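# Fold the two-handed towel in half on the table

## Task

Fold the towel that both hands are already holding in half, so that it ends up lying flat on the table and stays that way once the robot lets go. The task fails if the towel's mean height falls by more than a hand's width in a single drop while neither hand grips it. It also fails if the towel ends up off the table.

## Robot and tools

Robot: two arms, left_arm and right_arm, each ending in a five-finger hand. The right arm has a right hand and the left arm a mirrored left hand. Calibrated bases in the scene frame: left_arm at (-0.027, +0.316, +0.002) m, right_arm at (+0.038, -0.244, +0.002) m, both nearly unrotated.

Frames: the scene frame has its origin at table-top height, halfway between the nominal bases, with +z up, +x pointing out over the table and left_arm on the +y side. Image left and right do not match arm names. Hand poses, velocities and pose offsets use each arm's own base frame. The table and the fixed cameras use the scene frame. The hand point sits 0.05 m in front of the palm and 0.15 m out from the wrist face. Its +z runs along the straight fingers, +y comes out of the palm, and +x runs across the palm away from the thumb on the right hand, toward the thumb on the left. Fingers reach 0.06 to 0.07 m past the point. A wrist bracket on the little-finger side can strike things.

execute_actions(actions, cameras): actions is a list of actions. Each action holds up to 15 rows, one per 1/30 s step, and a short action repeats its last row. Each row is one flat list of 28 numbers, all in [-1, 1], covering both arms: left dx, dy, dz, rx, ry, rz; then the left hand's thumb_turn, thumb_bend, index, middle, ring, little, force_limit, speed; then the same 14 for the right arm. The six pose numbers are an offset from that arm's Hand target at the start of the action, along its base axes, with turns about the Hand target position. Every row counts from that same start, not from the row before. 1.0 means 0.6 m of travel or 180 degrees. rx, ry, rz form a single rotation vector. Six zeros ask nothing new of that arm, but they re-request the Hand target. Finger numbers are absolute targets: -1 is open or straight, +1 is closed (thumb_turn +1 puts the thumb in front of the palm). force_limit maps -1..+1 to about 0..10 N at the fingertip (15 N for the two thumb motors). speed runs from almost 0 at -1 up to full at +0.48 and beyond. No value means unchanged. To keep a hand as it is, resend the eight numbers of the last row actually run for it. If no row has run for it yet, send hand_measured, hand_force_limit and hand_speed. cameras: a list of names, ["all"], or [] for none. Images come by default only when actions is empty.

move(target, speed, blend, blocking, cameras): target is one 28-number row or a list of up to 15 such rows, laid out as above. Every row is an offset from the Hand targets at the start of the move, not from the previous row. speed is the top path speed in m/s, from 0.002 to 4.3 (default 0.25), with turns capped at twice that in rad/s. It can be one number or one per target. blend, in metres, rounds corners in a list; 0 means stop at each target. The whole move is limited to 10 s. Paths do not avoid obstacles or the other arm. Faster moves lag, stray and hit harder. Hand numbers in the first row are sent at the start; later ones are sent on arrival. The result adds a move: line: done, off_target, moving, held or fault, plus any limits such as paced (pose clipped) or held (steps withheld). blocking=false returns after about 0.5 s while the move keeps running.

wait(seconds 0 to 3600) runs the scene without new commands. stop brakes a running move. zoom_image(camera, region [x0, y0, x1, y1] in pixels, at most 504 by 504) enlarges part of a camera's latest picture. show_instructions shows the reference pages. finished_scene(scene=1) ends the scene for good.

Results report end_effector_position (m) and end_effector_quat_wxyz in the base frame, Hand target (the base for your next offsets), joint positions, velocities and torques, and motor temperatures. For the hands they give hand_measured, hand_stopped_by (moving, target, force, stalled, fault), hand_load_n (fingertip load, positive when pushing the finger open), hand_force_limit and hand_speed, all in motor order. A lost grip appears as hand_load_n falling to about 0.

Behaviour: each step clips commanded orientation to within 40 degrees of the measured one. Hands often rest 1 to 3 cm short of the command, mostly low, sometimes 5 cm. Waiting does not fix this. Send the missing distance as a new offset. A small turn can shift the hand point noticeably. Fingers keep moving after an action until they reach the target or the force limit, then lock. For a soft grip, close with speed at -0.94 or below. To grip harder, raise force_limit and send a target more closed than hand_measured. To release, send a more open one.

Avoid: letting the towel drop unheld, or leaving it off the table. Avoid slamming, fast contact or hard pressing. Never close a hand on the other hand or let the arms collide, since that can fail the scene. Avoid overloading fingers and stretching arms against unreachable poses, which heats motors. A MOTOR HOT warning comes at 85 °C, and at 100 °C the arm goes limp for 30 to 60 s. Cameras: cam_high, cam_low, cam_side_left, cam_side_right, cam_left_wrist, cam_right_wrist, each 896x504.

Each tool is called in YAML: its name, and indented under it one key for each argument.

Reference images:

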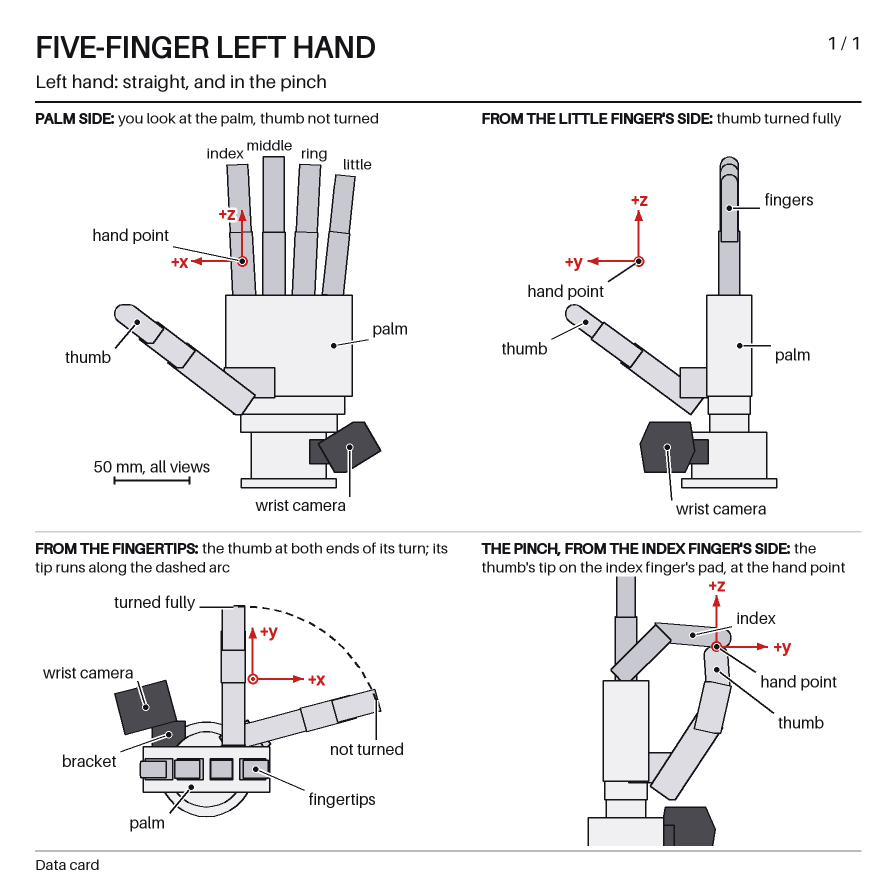

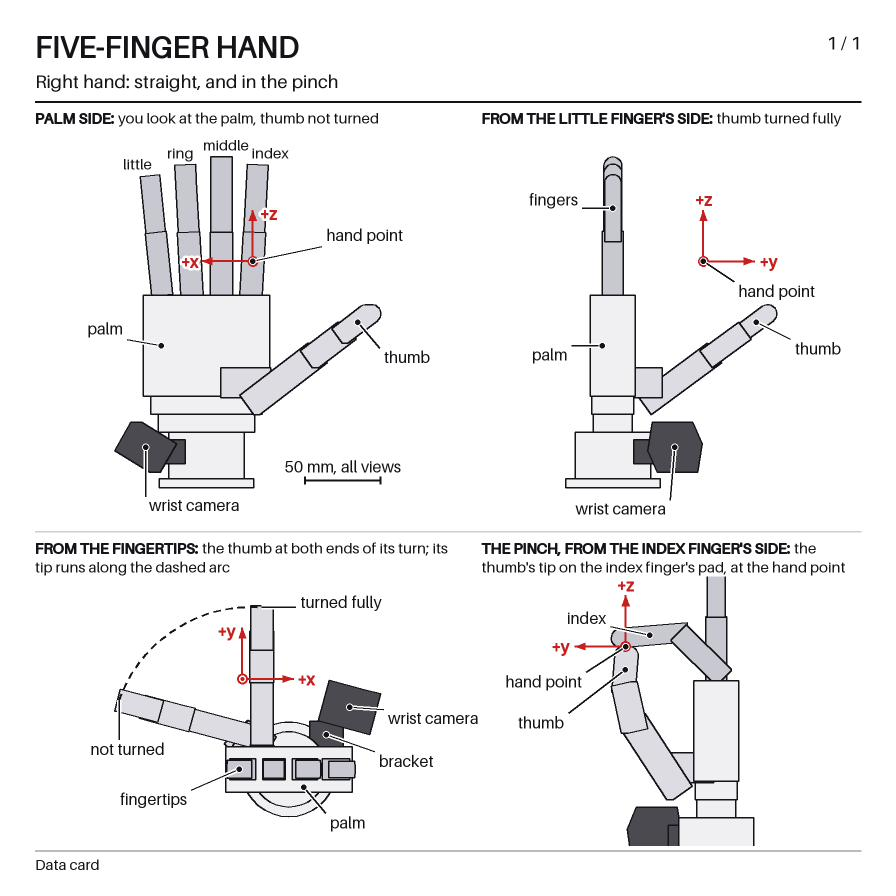

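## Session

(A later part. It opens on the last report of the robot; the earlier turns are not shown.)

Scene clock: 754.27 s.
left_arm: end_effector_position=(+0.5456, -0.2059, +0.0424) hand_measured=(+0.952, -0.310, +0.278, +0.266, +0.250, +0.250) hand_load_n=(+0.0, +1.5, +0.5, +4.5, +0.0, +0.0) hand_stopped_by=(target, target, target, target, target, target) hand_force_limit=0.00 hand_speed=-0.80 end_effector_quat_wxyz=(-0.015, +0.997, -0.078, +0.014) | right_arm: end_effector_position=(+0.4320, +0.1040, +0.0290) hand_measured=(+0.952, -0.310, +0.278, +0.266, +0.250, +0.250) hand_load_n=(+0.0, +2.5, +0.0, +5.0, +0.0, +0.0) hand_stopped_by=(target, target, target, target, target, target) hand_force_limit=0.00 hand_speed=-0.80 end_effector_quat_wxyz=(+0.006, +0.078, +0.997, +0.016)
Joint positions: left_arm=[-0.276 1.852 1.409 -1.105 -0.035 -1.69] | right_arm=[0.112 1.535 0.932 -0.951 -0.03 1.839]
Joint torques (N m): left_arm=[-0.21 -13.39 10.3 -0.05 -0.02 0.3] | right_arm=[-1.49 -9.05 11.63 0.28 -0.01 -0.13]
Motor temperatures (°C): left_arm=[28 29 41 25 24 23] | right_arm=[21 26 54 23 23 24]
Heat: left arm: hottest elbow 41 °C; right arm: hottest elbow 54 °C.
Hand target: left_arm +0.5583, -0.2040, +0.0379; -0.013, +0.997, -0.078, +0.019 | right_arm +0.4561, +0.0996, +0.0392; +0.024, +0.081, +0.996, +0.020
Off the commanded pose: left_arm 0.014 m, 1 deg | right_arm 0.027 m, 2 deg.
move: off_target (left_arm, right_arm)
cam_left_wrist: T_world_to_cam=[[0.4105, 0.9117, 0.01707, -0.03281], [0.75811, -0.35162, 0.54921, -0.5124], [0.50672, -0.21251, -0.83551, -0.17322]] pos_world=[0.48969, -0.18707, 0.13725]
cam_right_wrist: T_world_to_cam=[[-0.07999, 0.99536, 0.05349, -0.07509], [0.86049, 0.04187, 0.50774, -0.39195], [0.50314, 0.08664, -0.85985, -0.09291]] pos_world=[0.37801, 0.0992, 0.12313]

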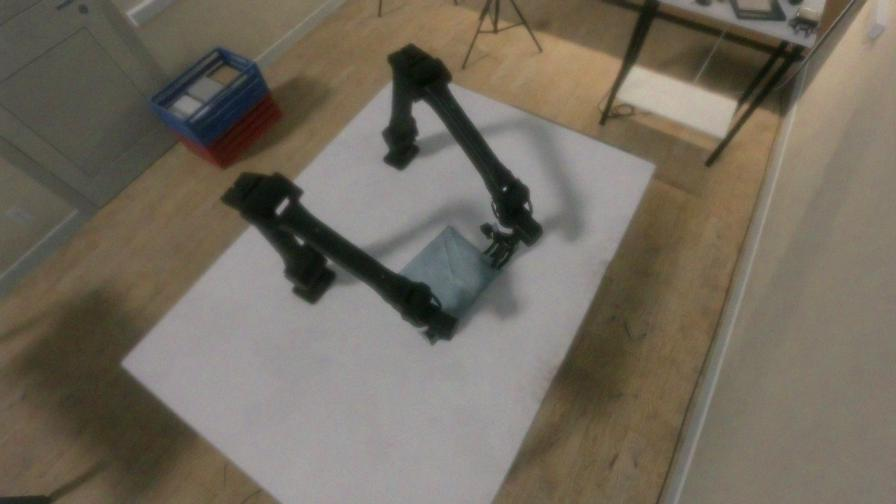

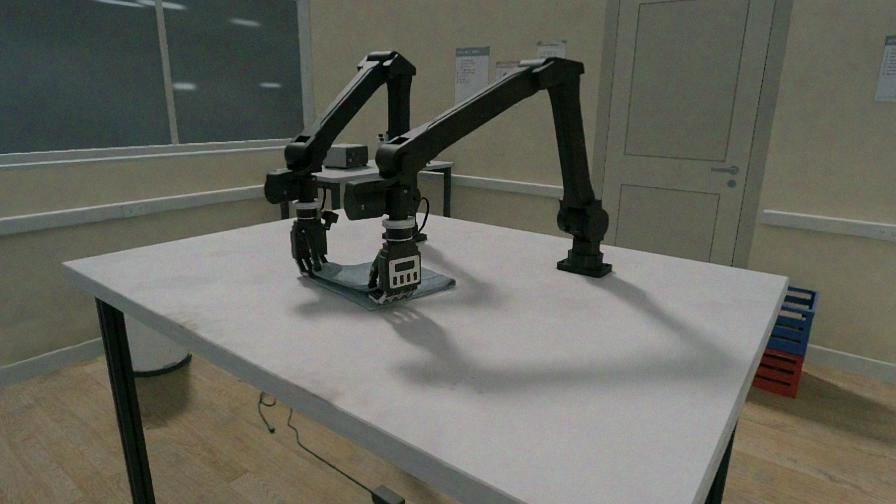

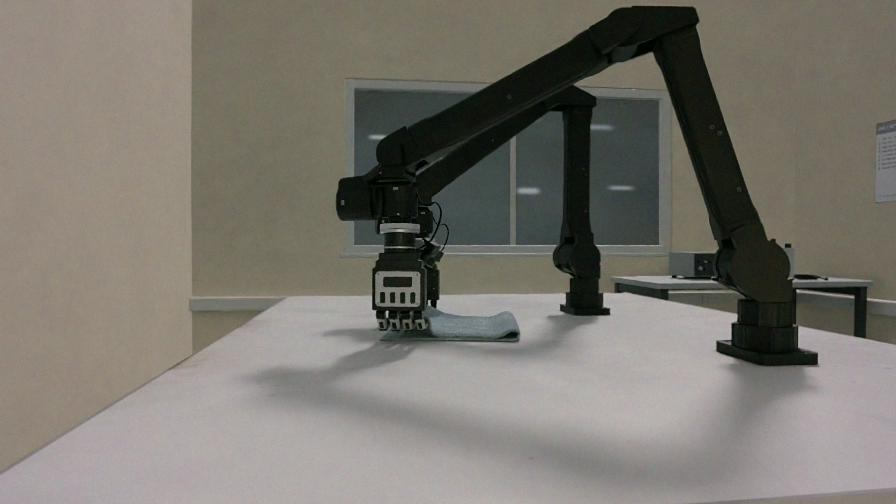

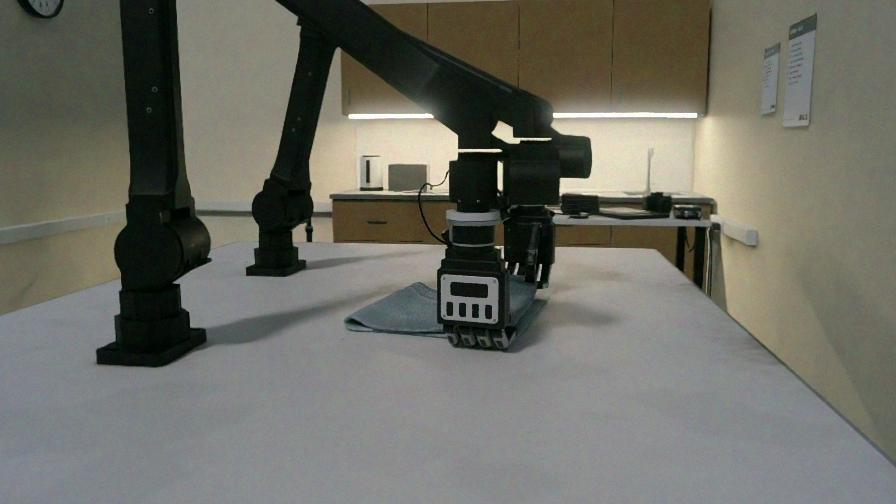

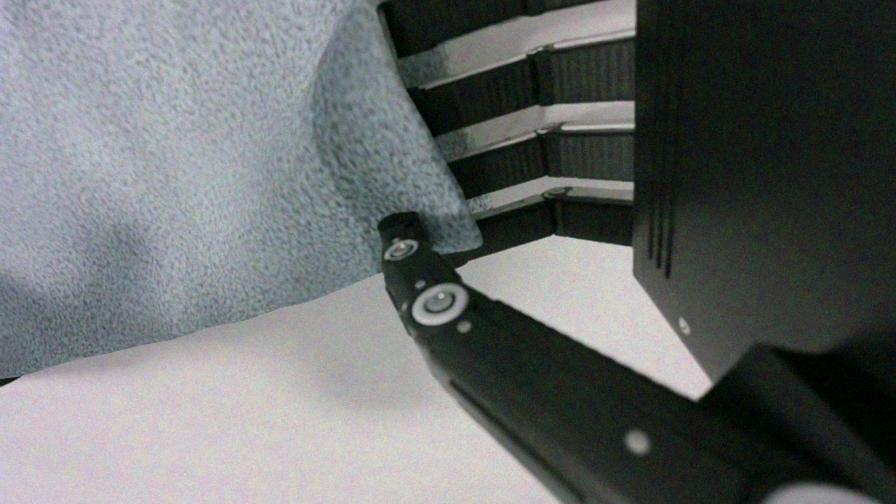

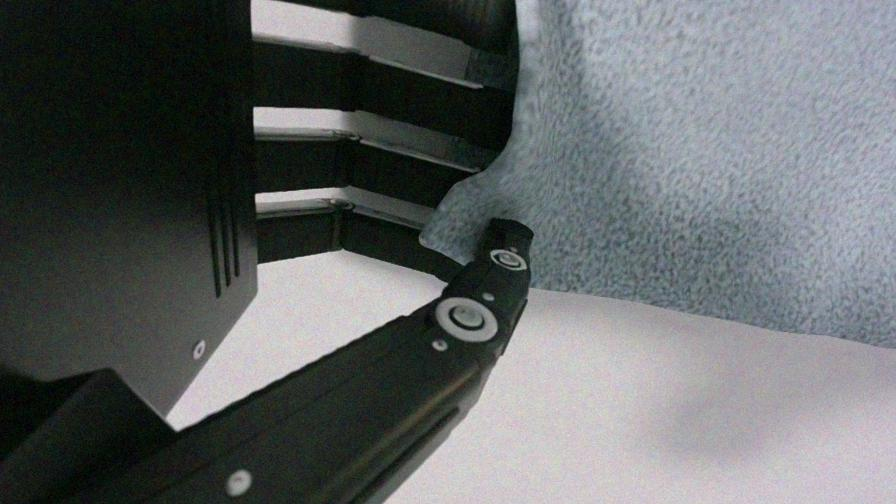

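zoom_image:
  camera: "cam_side_right"
  region: [420, 260, 560, 360]

zoom_image:
  camera: "cam_low"
  region: [280, 220, 480, 330]

zoom_image:
  camera: "cam_high"
  region: [380, 210, 520, 350]

Scaled by 3.600 from the camera's image (finer frame: 1280x720).

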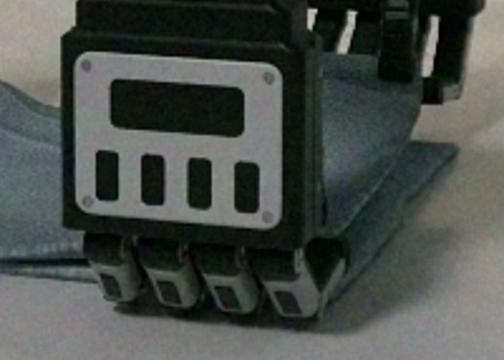

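Scaled by 2.520 from the camera's image (finer frame: 1280x720).

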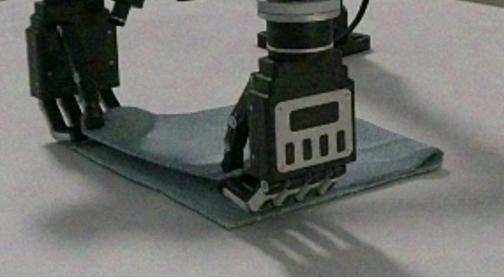

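Scaled by 3.600 from the camera's image (finer frame: 1280x720).

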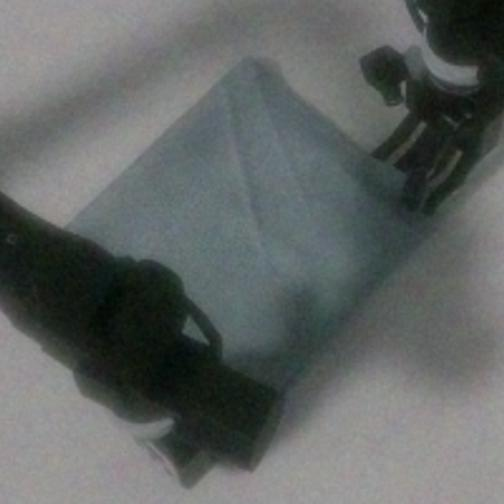

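move:
  target: [0.0017, 0.0108, -0.0067, 0, 0, 0, 0.952, -0.310, 0.278, 0.266, 0.25, 0.25, 0.0, -0.8, 0.0108, 0.005, 0.0, 0, 0, 0, 0.952, -0.310, 0.278, 0.266, 0.25, 0.25, 0.0, -0.8]
  speed: 0.04
  cameras: ["cam_left_wrist", "cam_right_wrist", "cam_side_left", "cam_side_right"]

zoom_image:
  camera: "cam_left_wrist"
  region: [340, 60, 640, 320]

zoom_image:
  camera: "cam_right_wrist"
  region: [260, 60, 560, 320]

zoom_image:
  camera: "cam_side_right"
  region: [420, 260, 560, 360]

zoom_image:
  camera: "cam_side_left"
  region: [360, 260, 540, 360]

Scene clock: 818.67 s.
left_arm: end_effector_position=(+0.5499, -0.2007, +0.0424) hand_measured=(+0.952, -0.310, +0.278, +0.266, +0.250, +0.250) hand_load_n=(+0.0, +2.0, +0.5, +4.5, +0.0, +0.0) hand_stopped_by=(target, target, target, target, target, target) hand_force_limit=0.00 hand_speed=-0.80 end_effector_quat_wxyz=(-0.014, +0.997, -0.078, +0.019) | right_arm: end_effector_position=(+0.4408, +0.1051, +0.0309) hand_measured=(+0.952, -0.310, +0.278, +0.266, +0.250, +0.250) hand_load_n=(+0.0, +2.5, +0.0, +5.0, +0.0, +0.0) hand_stopped_by=(target, target, target, target, target, target) hand_force_limit=0.00 hand_speed=-0.80 end_effector_quat_wxyz=(+0.009, +0.078, +0.997, +0.017)
Joint positions: left_arm=[-0.264 1.853 1.409 -1.094 -0.034 -1.678] | right_arm=[0.112 1.549 0.953 -0.951 -0.031 1.839]
Joint torques (N m): left_arm=[0.26 -13.04 9.16 0.31 -0.04 0.32] | right_arm=[-1.38 -9.23 11.45 0.25 0.03 -0.07]
Motor temperatures (°C): left_arm=[28 28 40 25 24 23] | right_arm=[21 27 49 23 23 24]
Heat: left arm: hottest elbow 40 °C; right arm: hottest elbow 49 °C.
Hand target: left_arm +0.5593, -0.1976, +0.0339; -0.013, +0.997, -0.078, +0.019 | right_arm +0.4625, +0.1026, +0.0392; +0.024, +0.082, +0.996, +0.020
Off the commanded pose: left_arm 0.013 m, 0 deg | right_arm 0.023 m, 2 deg.
move: off_target (left_arm, right_arm)
cam_left_wrist: T_world_to_cam=[[0.41074, 0.91158, 0.01772, -0.03954], [0.75301, -0.35013, 0.55713, -0.51106], [0.51407, -0.21549, -0.83024, -0.17906]] pos_world=[0.49312, -0.18148, 0.13676]
cam_right_wrist: T_world_to_cam=[[-0.08041, 0.99527, 0.05452, -0.07547], [0.85684, 0.04107, 0.51394, -0.39898], [0.50927, 0.08804, -0.85609, -0.09883]] pos_world=[0.38612, 0.1002, 0.12456]
Images, in order (width x height): cam_side_left 896x504, cam_side_right 896x504, cam_left_wrist 896x504, cam_right_wrist 896x504.

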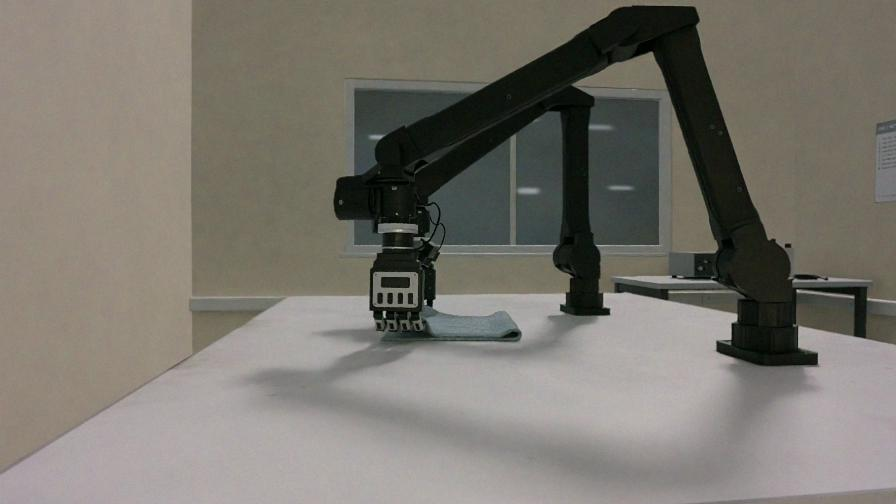

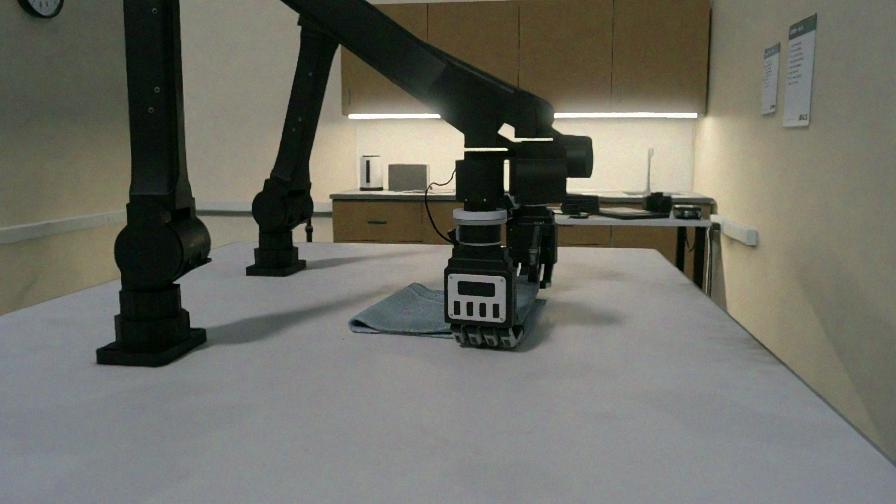

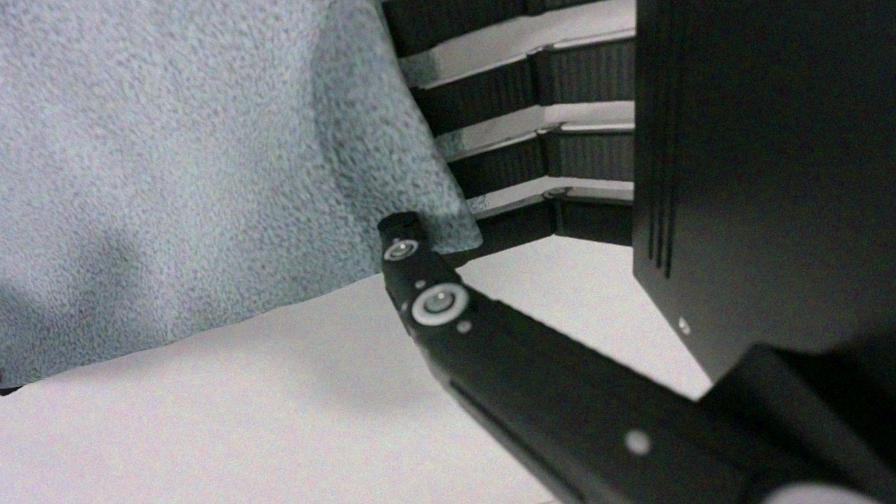

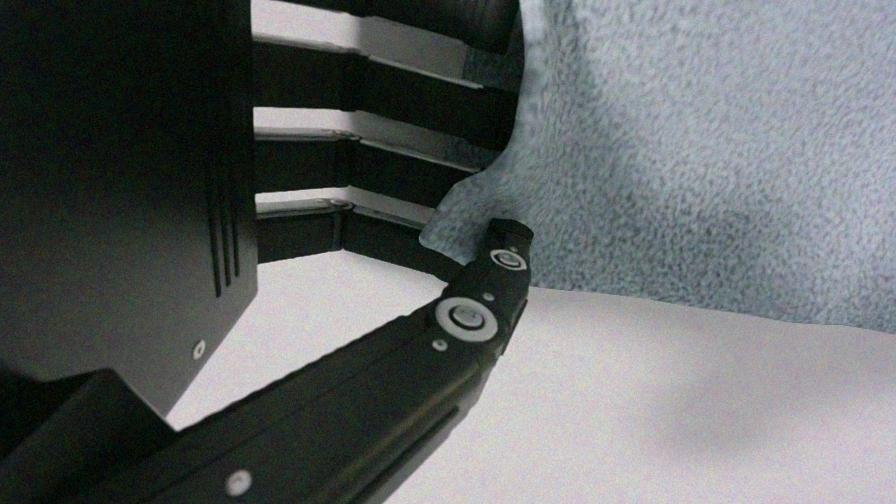

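Scaled by 1.680 from the camera's image (finer frame: 1280x720).

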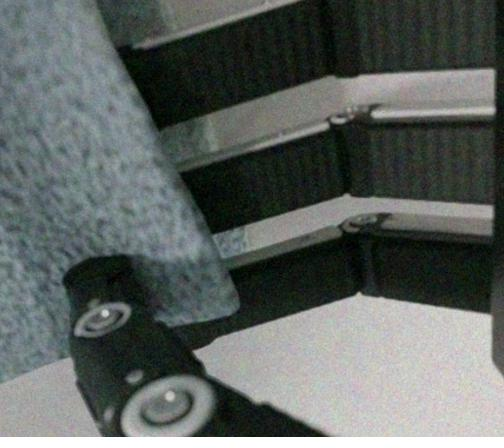

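Scaled by 1.680 from the camera's image (finer frame: 1280x720).

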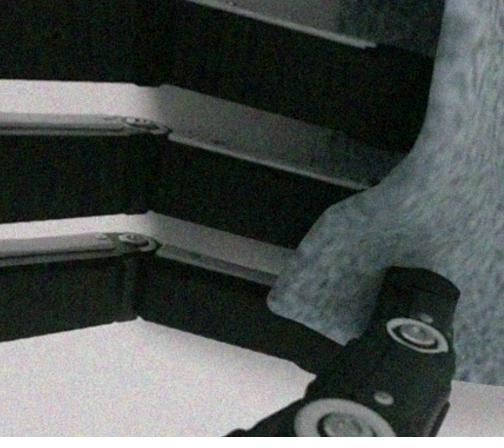

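Scaled by 3.600 from the camera's image (finer frame: 1280x720).

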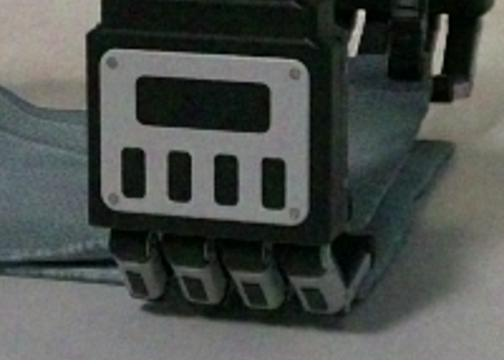

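Scaled by 2.800 from the camera's image (finer frame: 1280x720).

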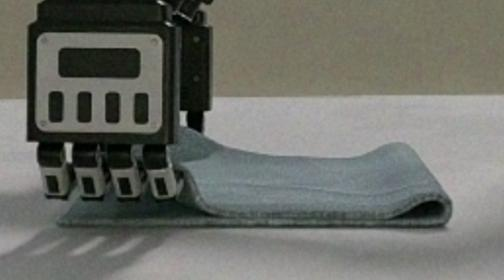

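move:
  target: [0, 0, 0, 0, 0, 0, 0.952, -1.0, 0.278, 0.266, 0.25, 0.25, 0.0, -0.5, 0, 0, 0, 0, 0, 0, 0.952, -1.0, 0.278, 0.266, 0.25, 0.25, 0.0, -0.5]
  speed: 0.04
  cameras: ["all"]

zoom_image:
  camera: "cam_low"
  region: [280, 200, 480, 330]

Scene clock: 832.53 s.
left_arm: end_effector_position=(+0.5498, -0.2008, +0.0425) hand_measured=(+0.952, -1.000, +0.278, +0.266, +0.250, +0.250) hand_load_n=(+0.0, -0.5, +0.0, +0.0, +0.0, +0.0) hand_stopped_by=(target, target, target, target, target, target) hand_force_limit=0.00 hand_speed=-0.50 end_effector_quat_wxyz=(-0.013, +0.997, -0.078, +0.019) | right_arm: end_effector_position=(+0.4408, +0.1051, +0.0309) hand_measured=(+0.952, -1.000, +0.278, +0.266, +0.250, +0.250) hand_load_n=(+0.0, +0.0, +0.0, +0.0, +0.0, +0.0) hand_stopped_by=(target, target, target, target, target, target) hand_force_limit=0.00 hand_speed=-0.50 end_effector_quat_wxyz=(+0.009, +0.078, +0.997, +0.017)
Joint positions: left_arm=[-0.264 1.853 1.409 -1.094 -0.033 -1.677] | right_arm=[0.112 1.549 0.953 -0.951 -0.031 1.839]
Joint torques (N m): left_arm=[-0.62 -12.86 9.73 0.14 -0.01 0.34] | right_arm=[-1.49 -9.29 11.44 0.16 0.01 -0.07]
Heat: left arm: hottest elbow 40 °C; right arm: hottest elbow 51 °C.
Hand target: left_arm +0.5593, -0.1976, +0.0339; -0.013, +0.997, -0.078, +0.019 | right_arm +0.4625, +0.1026, +0.0392; +0.024, +0.082, +0.996, +0.020
Off the commanded pose: left_arm 0.013 m, 0 deg | right_arm 0.023 m, 2 deg.
move: done
cam_left_wrist: T_world_to_cam=[[0.41147, 0.91126, 0.01701, -0.03981], [0.75281, -0.35032, 0.55727, -0.51094], [0.51378, -0.2165, -0.83016, -0.17906]] pos_world=[0.49302, -0.18149, 0.13676]
cam_right_wrist: T_world_to_cam=[[-0.08041, 0.99527, 0.05452, -0.07547], [0.85684, 0.04107, 0.51394, -0.39898], [0.50927, 0.08804, -0.85609, -0.09883]] pos_world=[0.38612, 0.1002, 0.12456]

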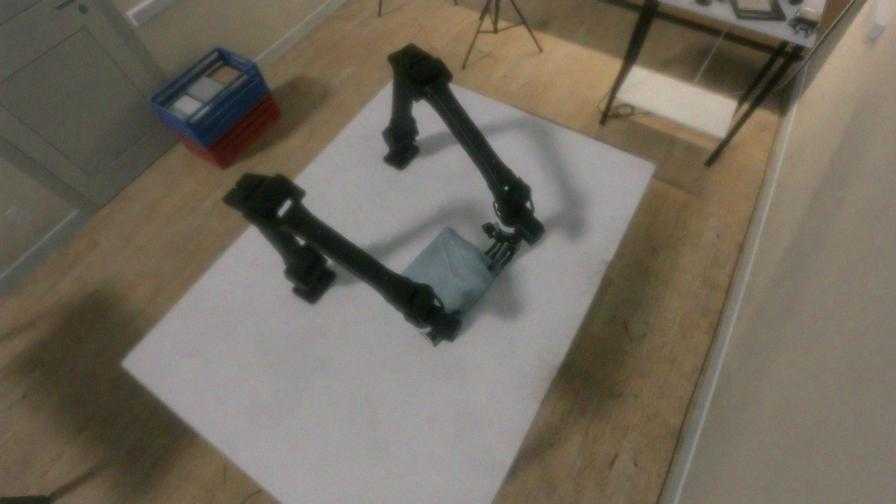

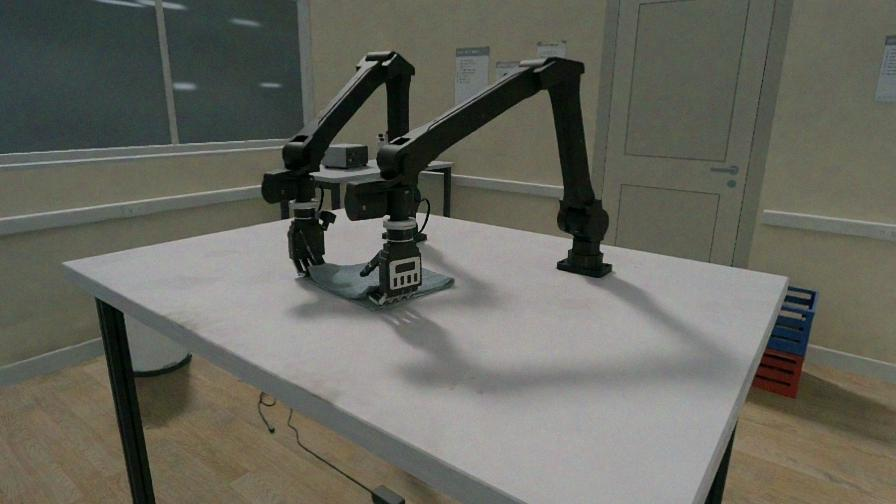

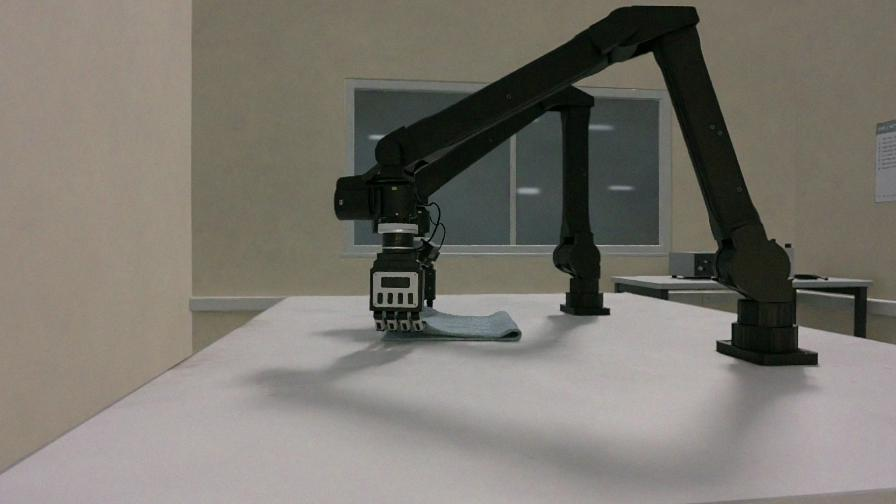

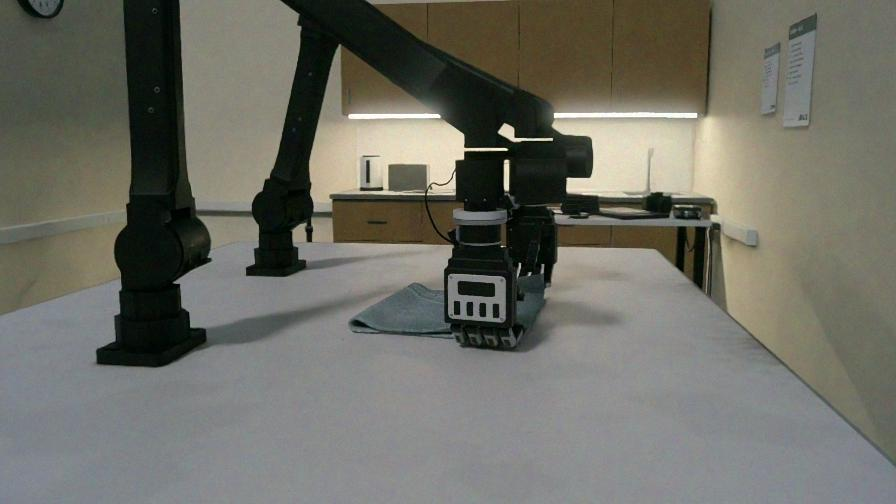

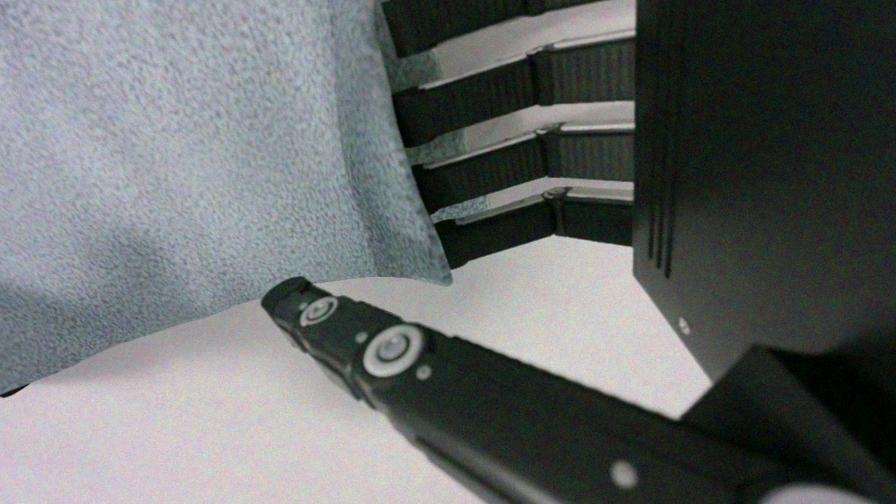

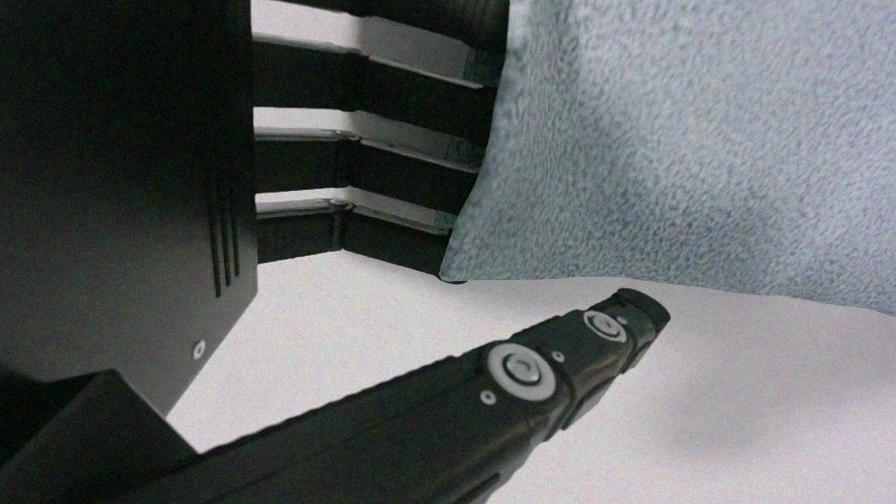

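Scaled by 2.520 from the camera's image (finer frame: 1280x720).

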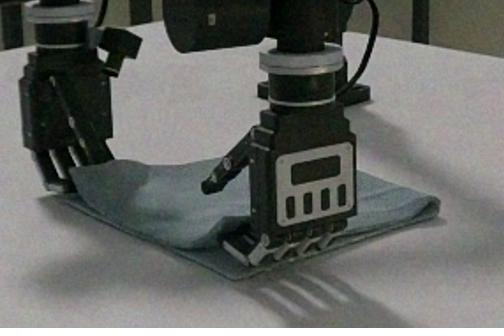

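move:
  target: [0.019, 0.1650, 0.012, 0, 0, 0, 0.952, -1.0, 0.278, 0.266, 0.25, 0.25, 0.0, -0.5, -0.039, -0.1645, 0.004, 0, 0, 0, 0.952, -1.0, 0.278, 0.266, 0.25, 0.25, 0.0, -0.5]
  speed: 0.06
  cameras: ["all"]

zoom_image:
  camera: "cam_high"
  region: [380, 200, 540, 360]

zoom_image:
  camera: "cam_low"
  region: [280, 200, 480, 330]

Scene clock: 845.93 s.
left_arm: end_effector_position=(+0.5663, -0.1005, +0.0422) hand_measured=(+0.952, -1.000, +0.278, +0.266, +0.250, +0.250) hand_load_n=(+0.0, +0.0, +0.0, +0.0, +0.0, +0.0) hand_stopped_by=(target, target, target, target, target, target) hand_force_limit=0.00 hand_speed=-0.50 end_effector_quat_wxyz=(-0.015, +0.997, -0.076, +0.016) | right_arm: end_effector_position=(+0.4440, +0.0076, +0.0420) hand_measured=(+0.952, -1.000, +0.278, +0.266, +0.250, +0.250) hand_load_n=(+0.0, +0.0, +0.0, +0.0, +0.0, +0.0) hand_stopped_by=(target, target, target, target, target, target) hand_force_limit=0.00 hand_speed=-0.50 end_effector_quat_wxyz=(+0.026, +0.082, +0.996, +0.020)
Joint positions: left_arm=[-0.076 1.853 1.409 -1.094 -0.029 -1.495] | right_arm=[-0.134 1.524 0.953 -0.951 -0.042 1.601]
Joint torques (N m): left_arm=[-1.38 -13.68 8.95 0.06 0.08 0.28] | right_arm=[-1.2 -11.28 7.08 -0.14 -0.07 -0.11]
Heat: left arm: hottest elbow 39 °C; right arm: hottest elbow 51 °C.
Hand target: left_arm +0.5707, -0.0986, +0.0411; -0.013, +0.997, -0.078, +0.019 | right_arm +0.4391, +0.0038, +0.0416; +0.024, +0.082, +0.996, +0.020
Off the commanded pose: left_arm 0.005 m, 0 deg | right_arm 0.006 m, 0 deg.
move: done
cam_left_wrist: T_world_to_cam=[[0.40633, 0.91356, 0.01717, -0.13493], [0.75781, -0.34743, 0.55228, -0.49031], [0.51051, -0.2114, -0.83348, -0.1636]] pos_world=[0.50991, -0.08167, 0.13675]
cam_right_wrist: T_world_to_cam=[[-0.07442, 0.99578, 0.05369, 0.01869], [0.83939, 0.03348, 0.54251, -0.3969], [0.53842, 0.08544, -0.83833, -0.09594]] pos_world=[0.3862, 0.00288, 0.13389]

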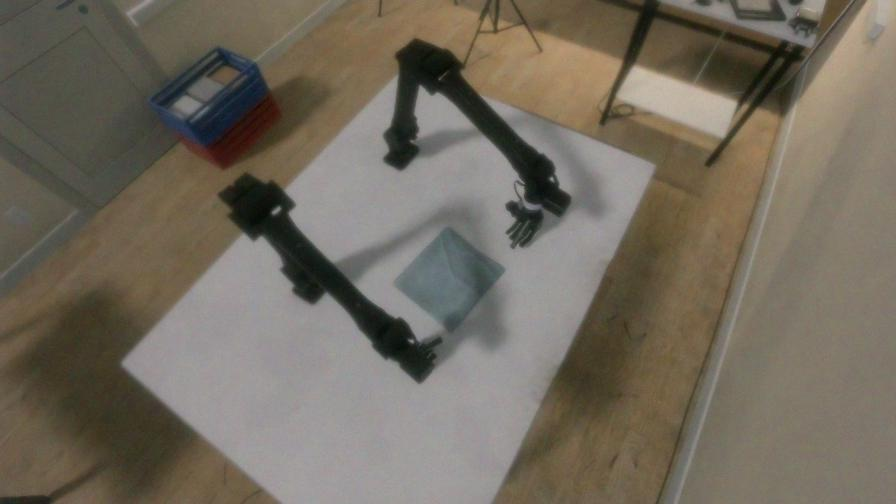

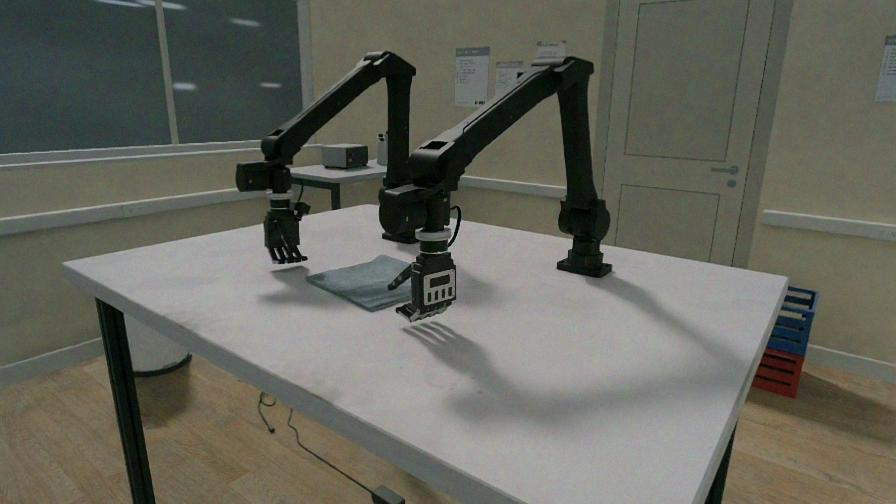

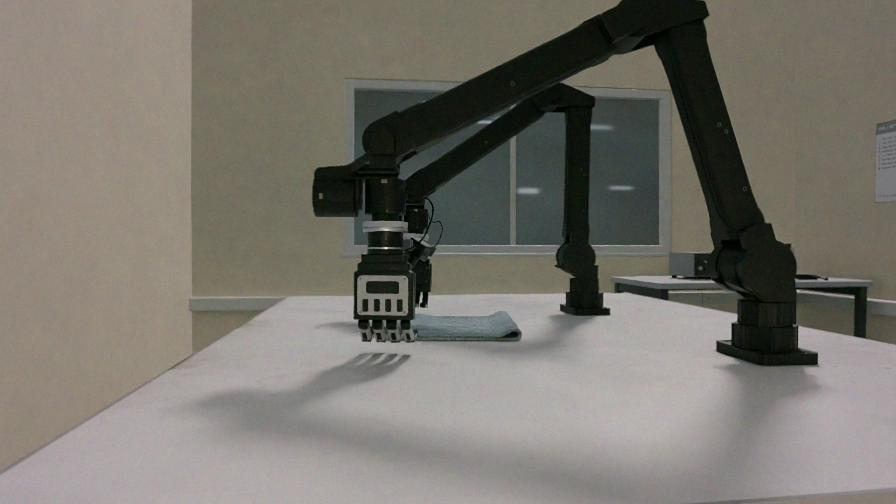

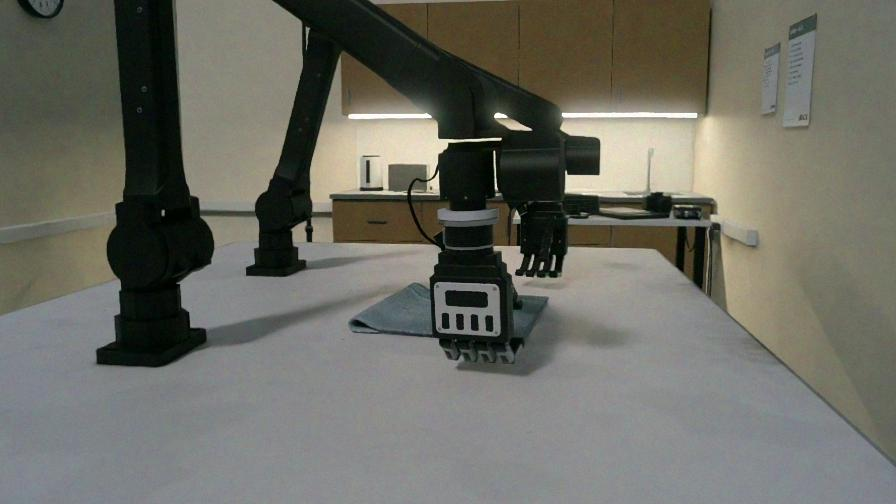

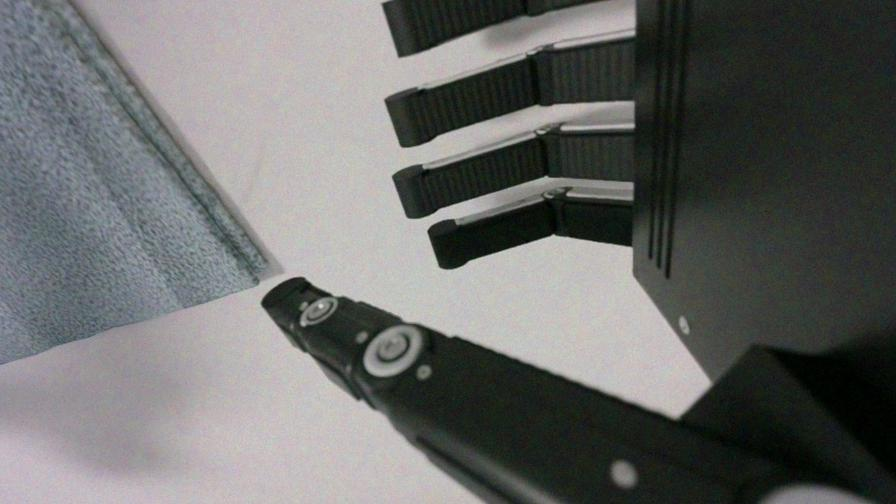

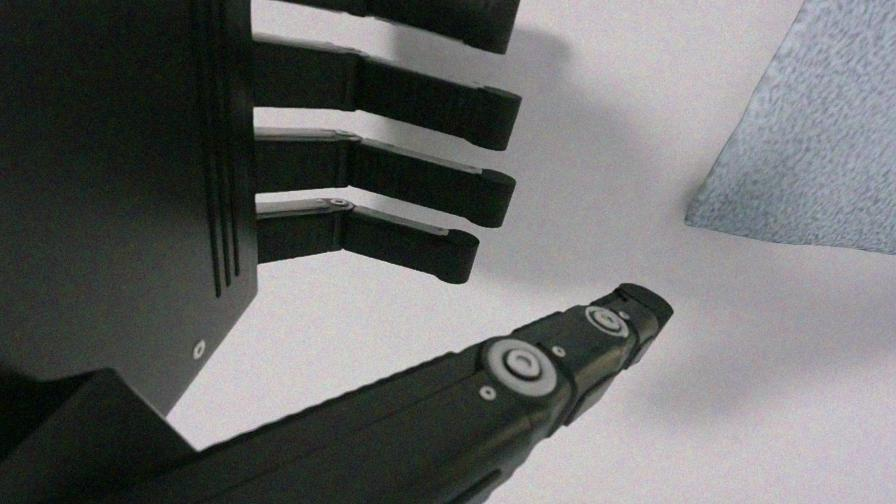

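Scaled by 3.150 from the camera's image (finer frame: 1280x720).

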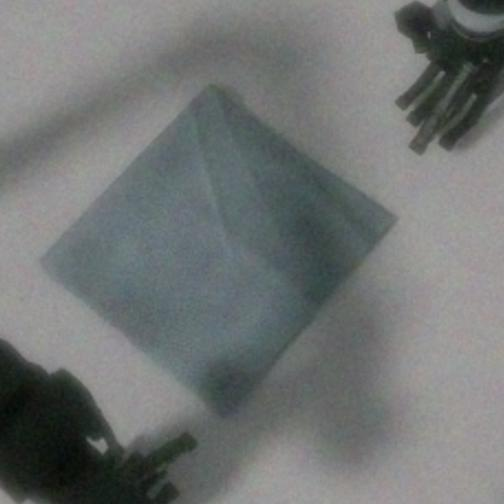

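Scaled by 2.520 from the camera's image (finer frame: 1280x720).

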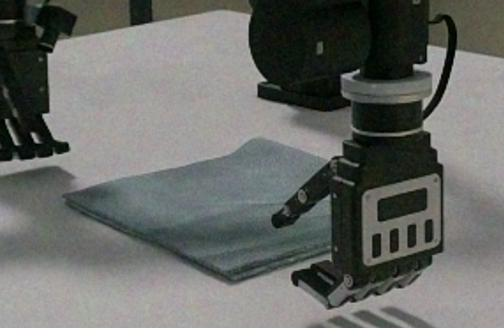

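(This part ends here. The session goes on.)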